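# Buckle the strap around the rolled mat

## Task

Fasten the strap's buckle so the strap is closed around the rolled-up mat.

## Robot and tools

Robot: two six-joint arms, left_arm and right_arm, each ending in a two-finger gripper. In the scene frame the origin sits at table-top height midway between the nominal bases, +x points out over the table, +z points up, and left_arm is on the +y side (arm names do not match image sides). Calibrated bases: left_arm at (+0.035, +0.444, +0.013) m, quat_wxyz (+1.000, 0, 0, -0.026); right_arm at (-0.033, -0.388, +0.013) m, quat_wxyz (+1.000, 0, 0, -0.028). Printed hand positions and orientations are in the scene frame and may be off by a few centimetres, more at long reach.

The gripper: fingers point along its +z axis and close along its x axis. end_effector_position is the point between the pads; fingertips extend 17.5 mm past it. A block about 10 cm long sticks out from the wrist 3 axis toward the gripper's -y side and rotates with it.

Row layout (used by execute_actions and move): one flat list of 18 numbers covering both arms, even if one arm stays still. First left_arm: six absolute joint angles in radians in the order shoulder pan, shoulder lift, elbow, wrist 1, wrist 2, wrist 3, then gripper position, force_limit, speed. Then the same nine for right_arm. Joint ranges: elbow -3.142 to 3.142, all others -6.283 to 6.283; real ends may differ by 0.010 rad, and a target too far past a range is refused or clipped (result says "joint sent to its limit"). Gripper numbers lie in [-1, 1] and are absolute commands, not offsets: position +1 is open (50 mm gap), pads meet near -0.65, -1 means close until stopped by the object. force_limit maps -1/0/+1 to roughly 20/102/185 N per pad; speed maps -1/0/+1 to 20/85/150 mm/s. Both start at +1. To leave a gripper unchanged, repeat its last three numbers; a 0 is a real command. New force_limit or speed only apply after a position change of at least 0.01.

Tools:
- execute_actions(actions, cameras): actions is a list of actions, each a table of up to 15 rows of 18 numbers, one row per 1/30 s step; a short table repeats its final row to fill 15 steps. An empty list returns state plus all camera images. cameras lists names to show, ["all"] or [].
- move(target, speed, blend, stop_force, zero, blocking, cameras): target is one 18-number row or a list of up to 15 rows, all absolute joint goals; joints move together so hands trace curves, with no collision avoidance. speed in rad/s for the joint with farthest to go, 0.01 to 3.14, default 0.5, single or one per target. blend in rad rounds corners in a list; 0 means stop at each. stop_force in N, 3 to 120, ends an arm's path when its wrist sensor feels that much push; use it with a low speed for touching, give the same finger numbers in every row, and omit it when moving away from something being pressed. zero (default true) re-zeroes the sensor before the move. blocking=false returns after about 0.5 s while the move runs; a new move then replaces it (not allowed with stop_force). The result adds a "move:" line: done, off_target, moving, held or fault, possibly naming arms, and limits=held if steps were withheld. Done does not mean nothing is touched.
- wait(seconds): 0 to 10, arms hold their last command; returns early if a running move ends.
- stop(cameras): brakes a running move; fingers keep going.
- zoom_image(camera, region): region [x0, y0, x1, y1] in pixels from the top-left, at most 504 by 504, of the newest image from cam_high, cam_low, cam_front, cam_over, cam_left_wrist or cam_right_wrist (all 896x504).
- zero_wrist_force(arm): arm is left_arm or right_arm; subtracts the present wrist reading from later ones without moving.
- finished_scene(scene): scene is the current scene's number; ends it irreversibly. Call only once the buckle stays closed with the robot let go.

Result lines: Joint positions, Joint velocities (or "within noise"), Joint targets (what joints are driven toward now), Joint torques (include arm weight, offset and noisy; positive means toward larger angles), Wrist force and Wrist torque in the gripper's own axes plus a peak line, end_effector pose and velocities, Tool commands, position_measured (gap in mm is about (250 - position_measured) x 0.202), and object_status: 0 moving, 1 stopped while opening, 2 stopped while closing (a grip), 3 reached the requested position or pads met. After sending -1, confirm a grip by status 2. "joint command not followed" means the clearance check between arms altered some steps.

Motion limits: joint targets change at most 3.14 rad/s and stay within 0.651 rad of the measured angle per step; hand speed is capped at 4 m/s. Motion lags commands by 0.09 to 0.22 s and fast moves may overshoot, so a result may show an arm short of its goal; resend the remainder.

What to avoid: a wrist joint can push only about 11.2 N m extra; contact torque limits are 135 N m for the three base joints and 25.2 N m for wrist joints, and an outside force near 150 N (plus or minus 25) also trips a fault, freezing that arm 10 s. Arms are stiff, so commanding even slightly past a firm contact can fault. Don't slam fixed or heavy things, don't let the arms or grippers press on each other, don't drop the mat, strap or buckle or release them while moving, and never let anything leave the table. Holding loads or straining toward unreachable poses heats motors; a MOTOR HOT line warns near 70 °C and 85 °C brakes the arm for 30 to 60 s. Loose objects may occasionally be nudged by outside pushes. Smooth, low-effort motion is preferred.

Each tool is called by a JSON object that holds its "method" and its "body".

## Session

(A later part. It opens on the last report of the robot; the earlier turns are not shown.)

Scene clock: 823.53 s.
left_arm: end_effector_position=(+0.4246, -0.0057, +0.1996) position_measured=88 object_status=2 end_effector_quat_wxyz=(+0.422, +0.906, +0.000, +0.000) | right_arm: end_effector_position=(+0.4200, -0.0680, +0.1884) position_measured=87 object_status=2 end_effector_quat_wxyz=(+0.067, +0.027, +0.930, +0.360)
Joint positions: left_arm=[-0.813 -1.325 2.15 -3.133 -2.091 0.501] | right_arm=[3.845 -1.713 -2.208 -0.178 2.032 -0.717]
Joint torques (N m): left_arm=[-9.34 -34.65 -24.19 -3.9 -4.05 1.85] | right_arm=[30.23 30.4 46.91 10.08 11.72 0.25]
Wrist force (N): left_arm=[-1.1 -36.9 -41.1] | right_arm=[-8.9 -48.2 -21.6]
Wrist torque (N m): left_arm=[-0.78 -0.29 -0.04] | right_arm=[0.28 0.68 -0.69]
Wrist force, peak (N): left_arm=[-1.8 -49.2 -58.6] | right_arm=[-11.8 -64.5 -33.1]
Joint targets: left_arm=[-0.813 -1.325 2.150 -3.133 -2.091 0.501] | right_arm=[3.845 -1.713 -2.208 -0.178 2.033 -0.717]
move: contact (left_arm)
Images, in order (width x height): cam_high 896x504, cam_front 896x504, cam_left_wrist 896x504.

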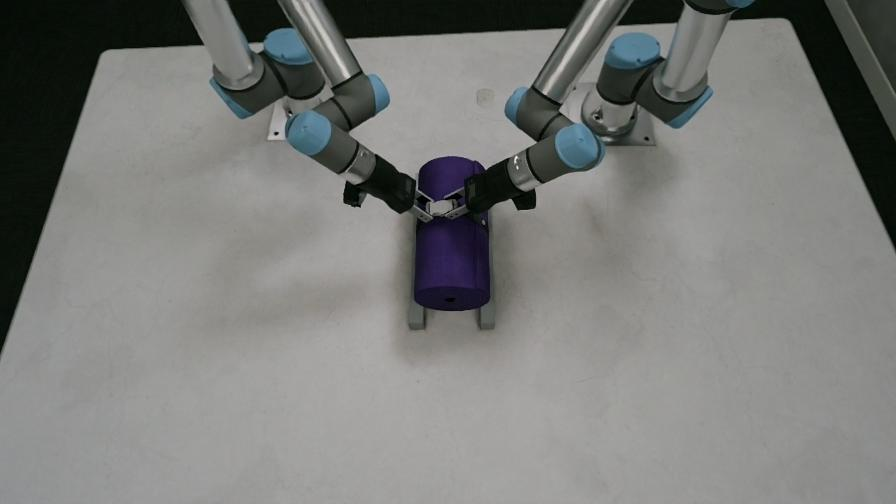

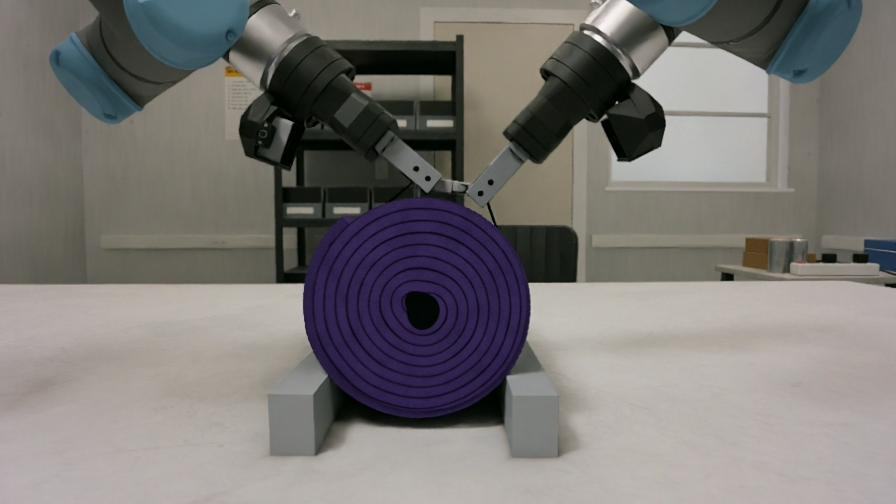

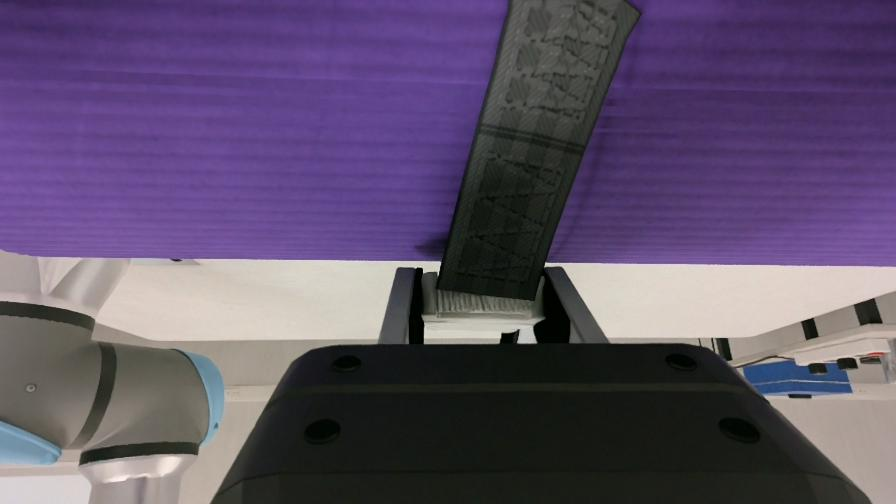

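{"method": "move", "body": {"target": [-0.8116,-1.3265,2.1512,-3.1321,-2.0920,0.5023,-0.98,0.1,-1,3.8447,-1.7127,-2.2075,-0.1778,2.0330,-0.7174,-0.98,0.1,-1], "speed": 0.03}}

{"method": "move", "body": {"target": [-0.8095,-1.3288,2.1530,-3.1307,-2.0935,0.5043,-0.98,0.1,-1,3.8447,-1.7127,-2.2075,-0.1778,2.0330,-0.7174,-0.98,0.1,-1], "speed": 0.03, "cameras": ["cam_front","cam_over"]}}

{"method": "zoom_image", "body": {"camera": "cam_front", "region": [375, 140, 475, 210]}}

{"method": "zoom_image", "body": {"camera": "cam_over", "region": [330, 70, 510, 190]}}

Scene clock: 832.30 s.
left_arm: end_effector_position=(+0.4244, -0.0050, +0.2001) position_measured=88 object_status=2 end_effector_quat_wxyz=(+0.423, +0.906, +0.000, +0.000) | right_arm: end_effector_position=(+0.4199, -0.0678, +0.1885) position_measured=87 object_status=2 end_effector_quat_wxyz=(+0.067, +0.027, +0.930, +0.360)
Joint positions: left_arm=[-0.812 -1.327 2.151 -3.132 -2.092 0.502] | right_arm=[3.845 -1.713 -2.207 -0.178 2.033 -0.717]
Joint torques (N m): left_arm=[-2.49 -38.36 -20.27 -3.15 -5.35 2.02] | right_arm=[16.97 40.22 38.12 10.01 7.41 0.35]
Wrist force (N): left_arm=[0.7 -26.0 -23.6] | right_arm=[-4.5 -30.7 -12.6]
Wrist torque (N m): left_arm=[-0.73 -0.12 -0.19] | right_arm=[-0.04 0.66 -0.66]
Wrist force, peak (N): left_arm=[-1.0 -37.2 -40.9] | right_arm=[-8.9 -48.3 -21.2]
Joint targets: left_arm=[-0.812 -1.327 2.151 -3.132 -2.092 0.502] | right_arm=[3.845 -1.713 -2.208 -0.178 2.033 -0.717]
move: done

Scene clock: 833.00 s.
left_arm: end_effector_position=(+0.4243, -0.0036, +0.2004) position_measured=88 object_status=2 end_effector_quat_wxyz=(+0.423, +0.906, +0.000, +0.000) | right_arm: end_effector_position=(+0.4199, -0.0678, +0.1886) position_measured=87 object_status=2 end_effector_quat_wxyz=(+0.067, +0.027, +0.930, +0.360)
Joint positions: left_arm=[-0.81 -1.329 2.153 -3.131 -2.094 0.504] | right_arm=[3.845 -1.713 -2.207 -0.178 2.033 -0.717]
Joint torques (N m): left_arm=[13.47 -40.53 -11.15 -0.94 -2.11 2.02] | right_arm=[-4.96 36.18 23.17 3.86 0.47 0.21]
Wrist force (N): left_arm=[1.3 -0.6 12.9] | right_arm=[-0.6 4.4 13.0]
Wrist torque (N m): left_arm=[-0.56 0.11 -0.28] | right_arm=[-0.26 0.75 -0.64]
Wrist force, peak (N): left_arm=[1.4 -26.9 -22.6] | right_arm=[-5.1 -31.5 -11.4]
Joint targets: left_arm=[-0.810 -1.329 2.153 -3.131 -2.094 0.504] | right_arm=[3.845 -1.713 -2.208 -0.178 2.033 -0.717]
move: done
Images, in order (width x height): cam_front 896x504, cam_over 896x504.

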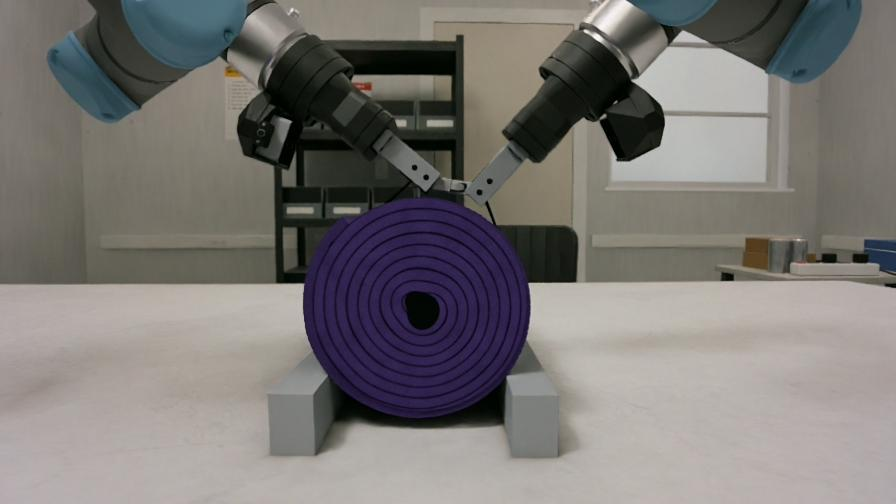

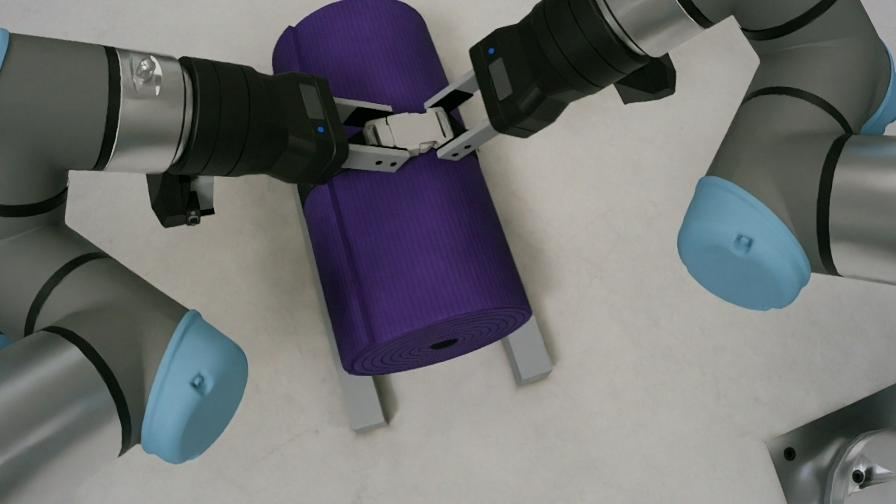

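Scaled by 5.040.

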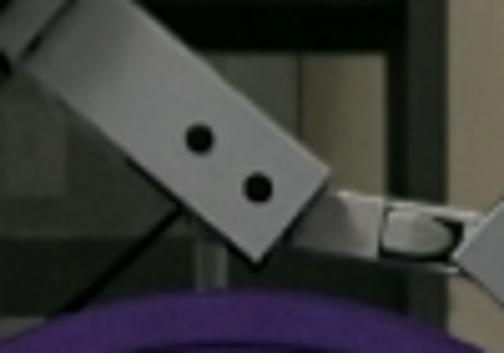

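Scaled by 2.800.

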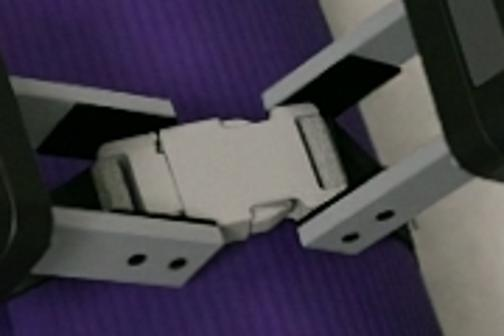

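{"method": "move", "body": {"target": [-0.8116,-1.3265,2.1512,-3.1321,-2.0920,0.5023,-0.98,0.1,-1,3.8447,-1.7127,-2.2075,-0.1778,2.0330,-0.7174,-0.98,0.1,-1], "speed": 0.03}}

{"method": "move", "body": {"target": [-0.8095,-1.3288,2.1530,-3.1307,-2.0935,0.5043,1,0.1,-1,3.8447,-1.7127,-2.2075,-0.1778,2.0330,-0.7174,-0.98,0.1,-1], "speed": 0.03}}

{"method": "move", "body": {"target": [-0.7559,-1.4262,2.1794,-3.0351,-2.1287,0.5511,1,0.1,-1,3.8447,-1.7127,-2.2075,-0.1778,2.0330,-0.7174,-0.98,0.1,-1], "speed": 0.15}}

{"method": "move", "body": {"target": [-0.7559,-1.4262,2.1794,-3.0351,-2.1287,0.5511,1,0.1,-1,3.8447,-1.7127,-2.2075,-0.1778,2.0330,-0.7174,1,0.1,-1]}}

{"method": "move", "body": {"target": [-0.7559,-1.4262,2.1794,-3.0351,-2.1287,0.5511,1,0.1,-1,3.7760,-1.5736,-2.2047,-0.3493,2.0717,-0.7812,1,0.1,-1], "speed": 0.15, "cameras": ["cam_front","cam_over","cam_right_wrist","cam_left_wrist"]}}

{"method": "zoom_image", "body": {"camera": "cam_over", "region": [330, 70, 510, 190]}}

Scene clock: 846.70 s.
left_arm: end_effector_position=(+0.4244, -0.0049, +0.2001) position_measured=88 object_status=2 end_effector_quat_wxyz=(+0.423, +0.906, +0.000, +0.000) | right_arm: end_effector_position=(+0.4200, -0.0680, +0.1884) position_measured=87 object_status=2 end_effector_quat_wxyz=(+0.067, +0.027, +0.930, +0.360)
Joint positions: left_arm=[-0.812 -1.326 2.151 -3.132 -2.092 0.502] | right_arm=[3.845 -1.713 -2.208 -0.178 2.033 -0.717]
Joint torques (N m): left_arm=[-19.65 -26.02 -30.45 -7.95 -2.16 -2.56] | right_arm=[6.59 20.03 23.83 8.27 3.94 0.32]
Wrist force (N): left_arm=[2.0 -21.5 -15.9] | right_arm=[-4.0 -29.0 -5.7]
Wrist torque (N m): left_arm=[-0.66 -0.03 -0.04] | right_arm=[-0.67 0.82 -0.71]
Wrist force, peak (N): left_arm=[2.0 -21.5 -15.9] | right_arm=[-4.0 -29.0 -5.7]
Joint targets: left_arm=[-0.812 -1.327 2.151 -3.132 -2.092 0.502] | right_arm=[3.845 -1.713 -2.208 -0.178 2.033 -0.717]
move: done

Scene clock: 847.80 s.
left_arm: end_effector_position=(+0.4244, -0.0036, +0.2004) position_measured=3 object_status=3 end_effector_quat_wxyz=(+0.423, +0.906, +0.000, +0.000) | right_arm: end_effector_position=(+0.4199, -0.0679, +0.1885) position_measured=87 object_status=2 end_effector_quat_wxyz=(+0.067, +0.027, +0.930, +0.360)
Joint positions: left_arm=[-0.809 -1.329 2.153 -3.131 -2.094 0.504] | right_arm=[3.845 -1.713 -2.207 -0.178 2.033 -0.717]
Joint torques (N m): left_arm=[7.71 -34.02 -17.14 -2.03 -1.43 0.9] | right_arm=[5.47 22.95 30.1 4.19 4.3 0.24]
Wrist force (N): left_arm=[-1.3 -4.9 2.1] | right_arm=[-4.3 -9.6 9.6]
Wrist torque (N m): left_arm=[-0.65 0.18 -0.43] | right_arm=[-0.53 0.50 -0.44]
Wrist force, peak (N): left_arm=[1.1 -20.2 -16.9] | right_arm=[-3.4 -28.3 -6.8]
Joint targets: left_arm=[-0.810 -1.329 2.153 -3.131 -2.094 0.504] | right_arm=[3.845 -1.713 -2.208 -0.178 2.033 -0.717]
move: done

Scene clock: 848.80 s.
left_arm: end_effector_position=(+0.4239, +0.0317, +0.2260) position_measured=3 object_status=3 end_effector_quat_wxyz=(+0.423, +0.906, +0.000, +0.000) | right_arm: end_effector_position=(+0.4199, -0.0679, +0.1885) position_measured=87 object_status=2 end_effector_quat_wxyz=(+0.067, +0.027, +0.930, +0.360)
Joint positions: left_arm=[-0.756 -1.426 2.18 -3.035 -2.129 0.551] | right_arm=[3.845 -1.713 -2.207 -0.178 2.033 -0.717]
Joint torques (N m): left_arm=[-10.01 -21.78 -26.79 -6.05 1.22 -2.6] | right_arm=[5.94 25.73 30.2 4.3 4.42 0.18]
Wrist force (N): left_arm=[-1.6 -5.0 2.2] | right_arm=[-3.7 -8.2 8.5]
Wrist torque (N m): left_arm=[-0.67 0.20 -0.40] | right_arm=[-0.48 0.50 -0.44]
Wrist force, peak (N): left_arm=[-1.6 -4.9 3.2] | right_arm=[-4.5 -9.7 10.0]
Joint targets: left_arm=[-0.756 -1.426 2.179 -3.035 -2.129 0.551] | right_arm=[3.845 -1.713 -2.208 -0.178 2.033 -0.717]
move: done

Scene clock: 849.87 s.
left_arm: end_effector_position=(+0.4239, +0.0316, +0.2260) position_measured=3 object_status=3 end_effector_quat_wxyz=(+0.423, +0.906, +0.000, +0.000) | right_arm: end_effector_position=(+0.4199, -0.0679, +0.1885) position_measured=3 object_status=0 end_effector_quat_wxyz=(+0.067, +0.027, +0.930, +0.360)
Joint positions: left_arm=[-0.756 -1.426 2.179 -3.035 -2.129 0.551] | right_arm=[3.845 -1.713 -2.207 -0.178 2.033 -0.717]
Joint torques (N m): left_arm=[-9.49 -23.54 -27.21 -5.65 1.17 -2.42] | right_arm=[5.54 28.26 10.3 4.33 -1.82 0.15]
Wrist force (N): left_arm=[-1.3 -5.0 2.2] | right_arm=[-2.7 -2.4 -0.1]
Wrist torque (N m): left_arm=[-0.66 0.17 -0.39] | right_arm=[-0.47 0.52 -0.48]
Wrist force, peak (N): left_arm=[-1.3 -5.2 2.3] | right_arm=[-4.4 -9.7 9.4]
Joint targets: left_arm=[-0.756 -1.426 2.179 -3.035 -2.129 0.551] | right_arm=[3.845 -1.713 -2.208 -0.178 2.033 -0.717]
move: done

Scene clock: 851.33 s.
left_arm: end_effector_position=(+0.4239, +0.0316, +0.2260) position_measured=3 object_status=3 end_effector_quat_wxyz=(+0.423, +0.906, +0.000, +0.000) | right_arm: end_effector_position=(+0.4114, -0.1084, +0.2327) position_measured=3 object_status=3 end_effector_quat_wxyz=(+0.067, +0.027, +0.930, +0.361) end_effector_velocity=(+0.000, +0.001, -0.002) end_effector_angular_velocity=(+0.000, +0.001, -0.001)
Joint positions: left_arm=[-0.756 -1.426 2.179 -3.035 -2.129 0.551] | right_arm=[3.776 -1.573 -2.205 -0.349 2.072 -0.781]
Joint velocities: left_arm=[within noise] | right_arm=[0.002 -0.004 0 0.005 -0.001 0.003]
Joint torques (N m): left_arm=[-8.58 -22.94 -26.13 -5.32 1.16 -2.69] | right_arm=[6.2 9.28 26.63 4.86 -1.28 1.12]
Wrist force (N): left_arm=[-1.5 -4.8 2.2] | right_arm=[-2.6 -2.6 -0.1]
Wrist torque (N m): left_arm=[-0.65 0.20 -0.39] | right_arm=[-0.51 0.53 -0.49]
Wrist force, peak (N): left_arm=[-1.5 -5.1 2.3] | right_arm=[-3.0 -2.7 0.2]
Joint targets: left_arm=[-0.756 -1.426 2.179 -3.035 -2.129 0.551] | right_arm=[3.776 -1.574 -2.205 -0.349 2.072 -0.781]
move: done
Images, in order (width x height): cam_front 896x504, cam_over 896x504, cam_left_wrist 896x504, cam_right_wrist 896x504.

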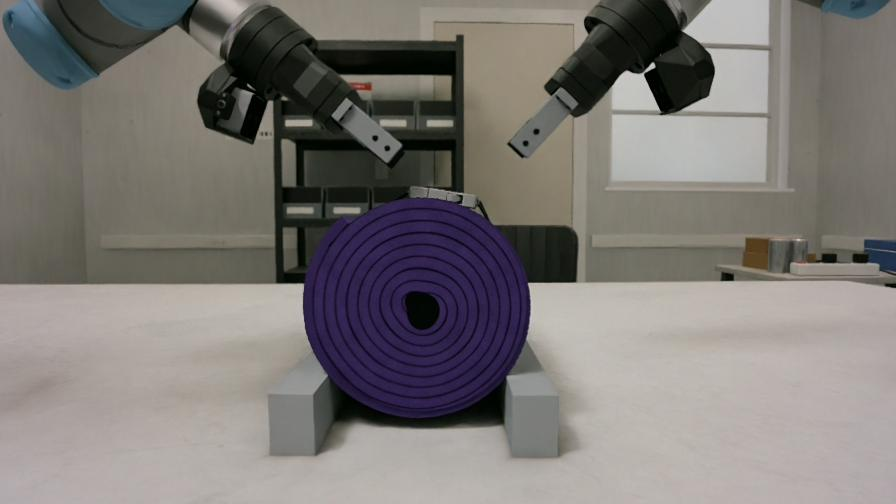

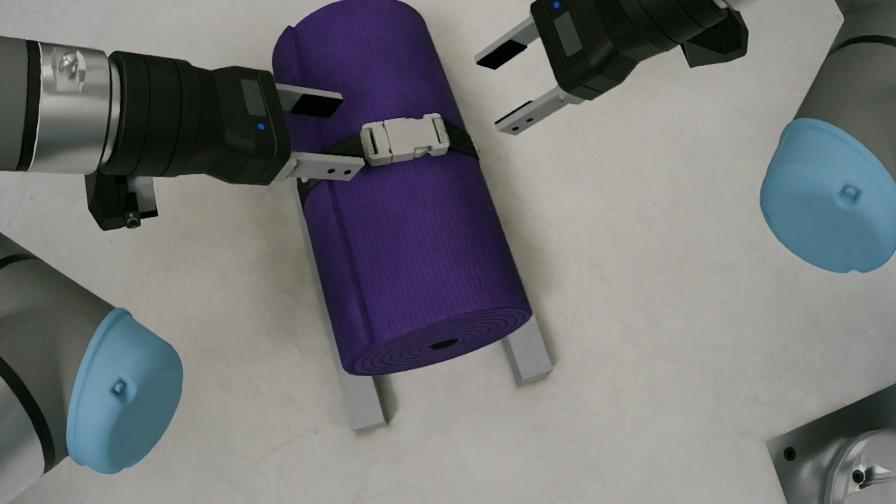

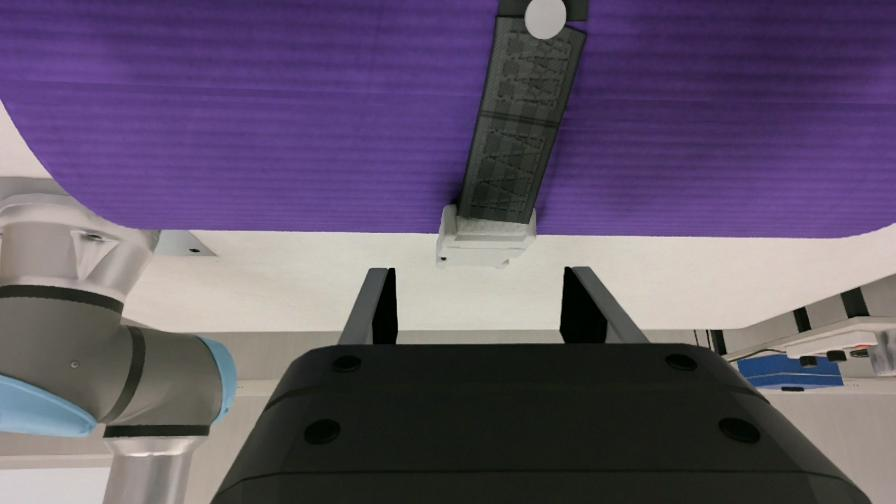

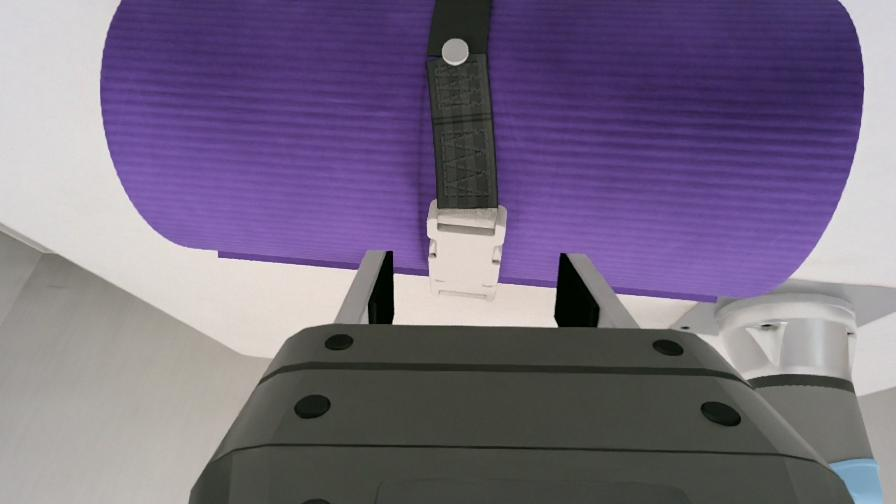

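Scaled by 2.800.

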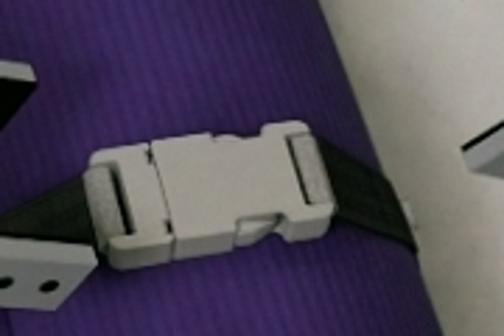

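Buckled and resting on the mat.

{"method": "finished_scene", "body": {"scene": 2}}

The scene is finished: the task was done.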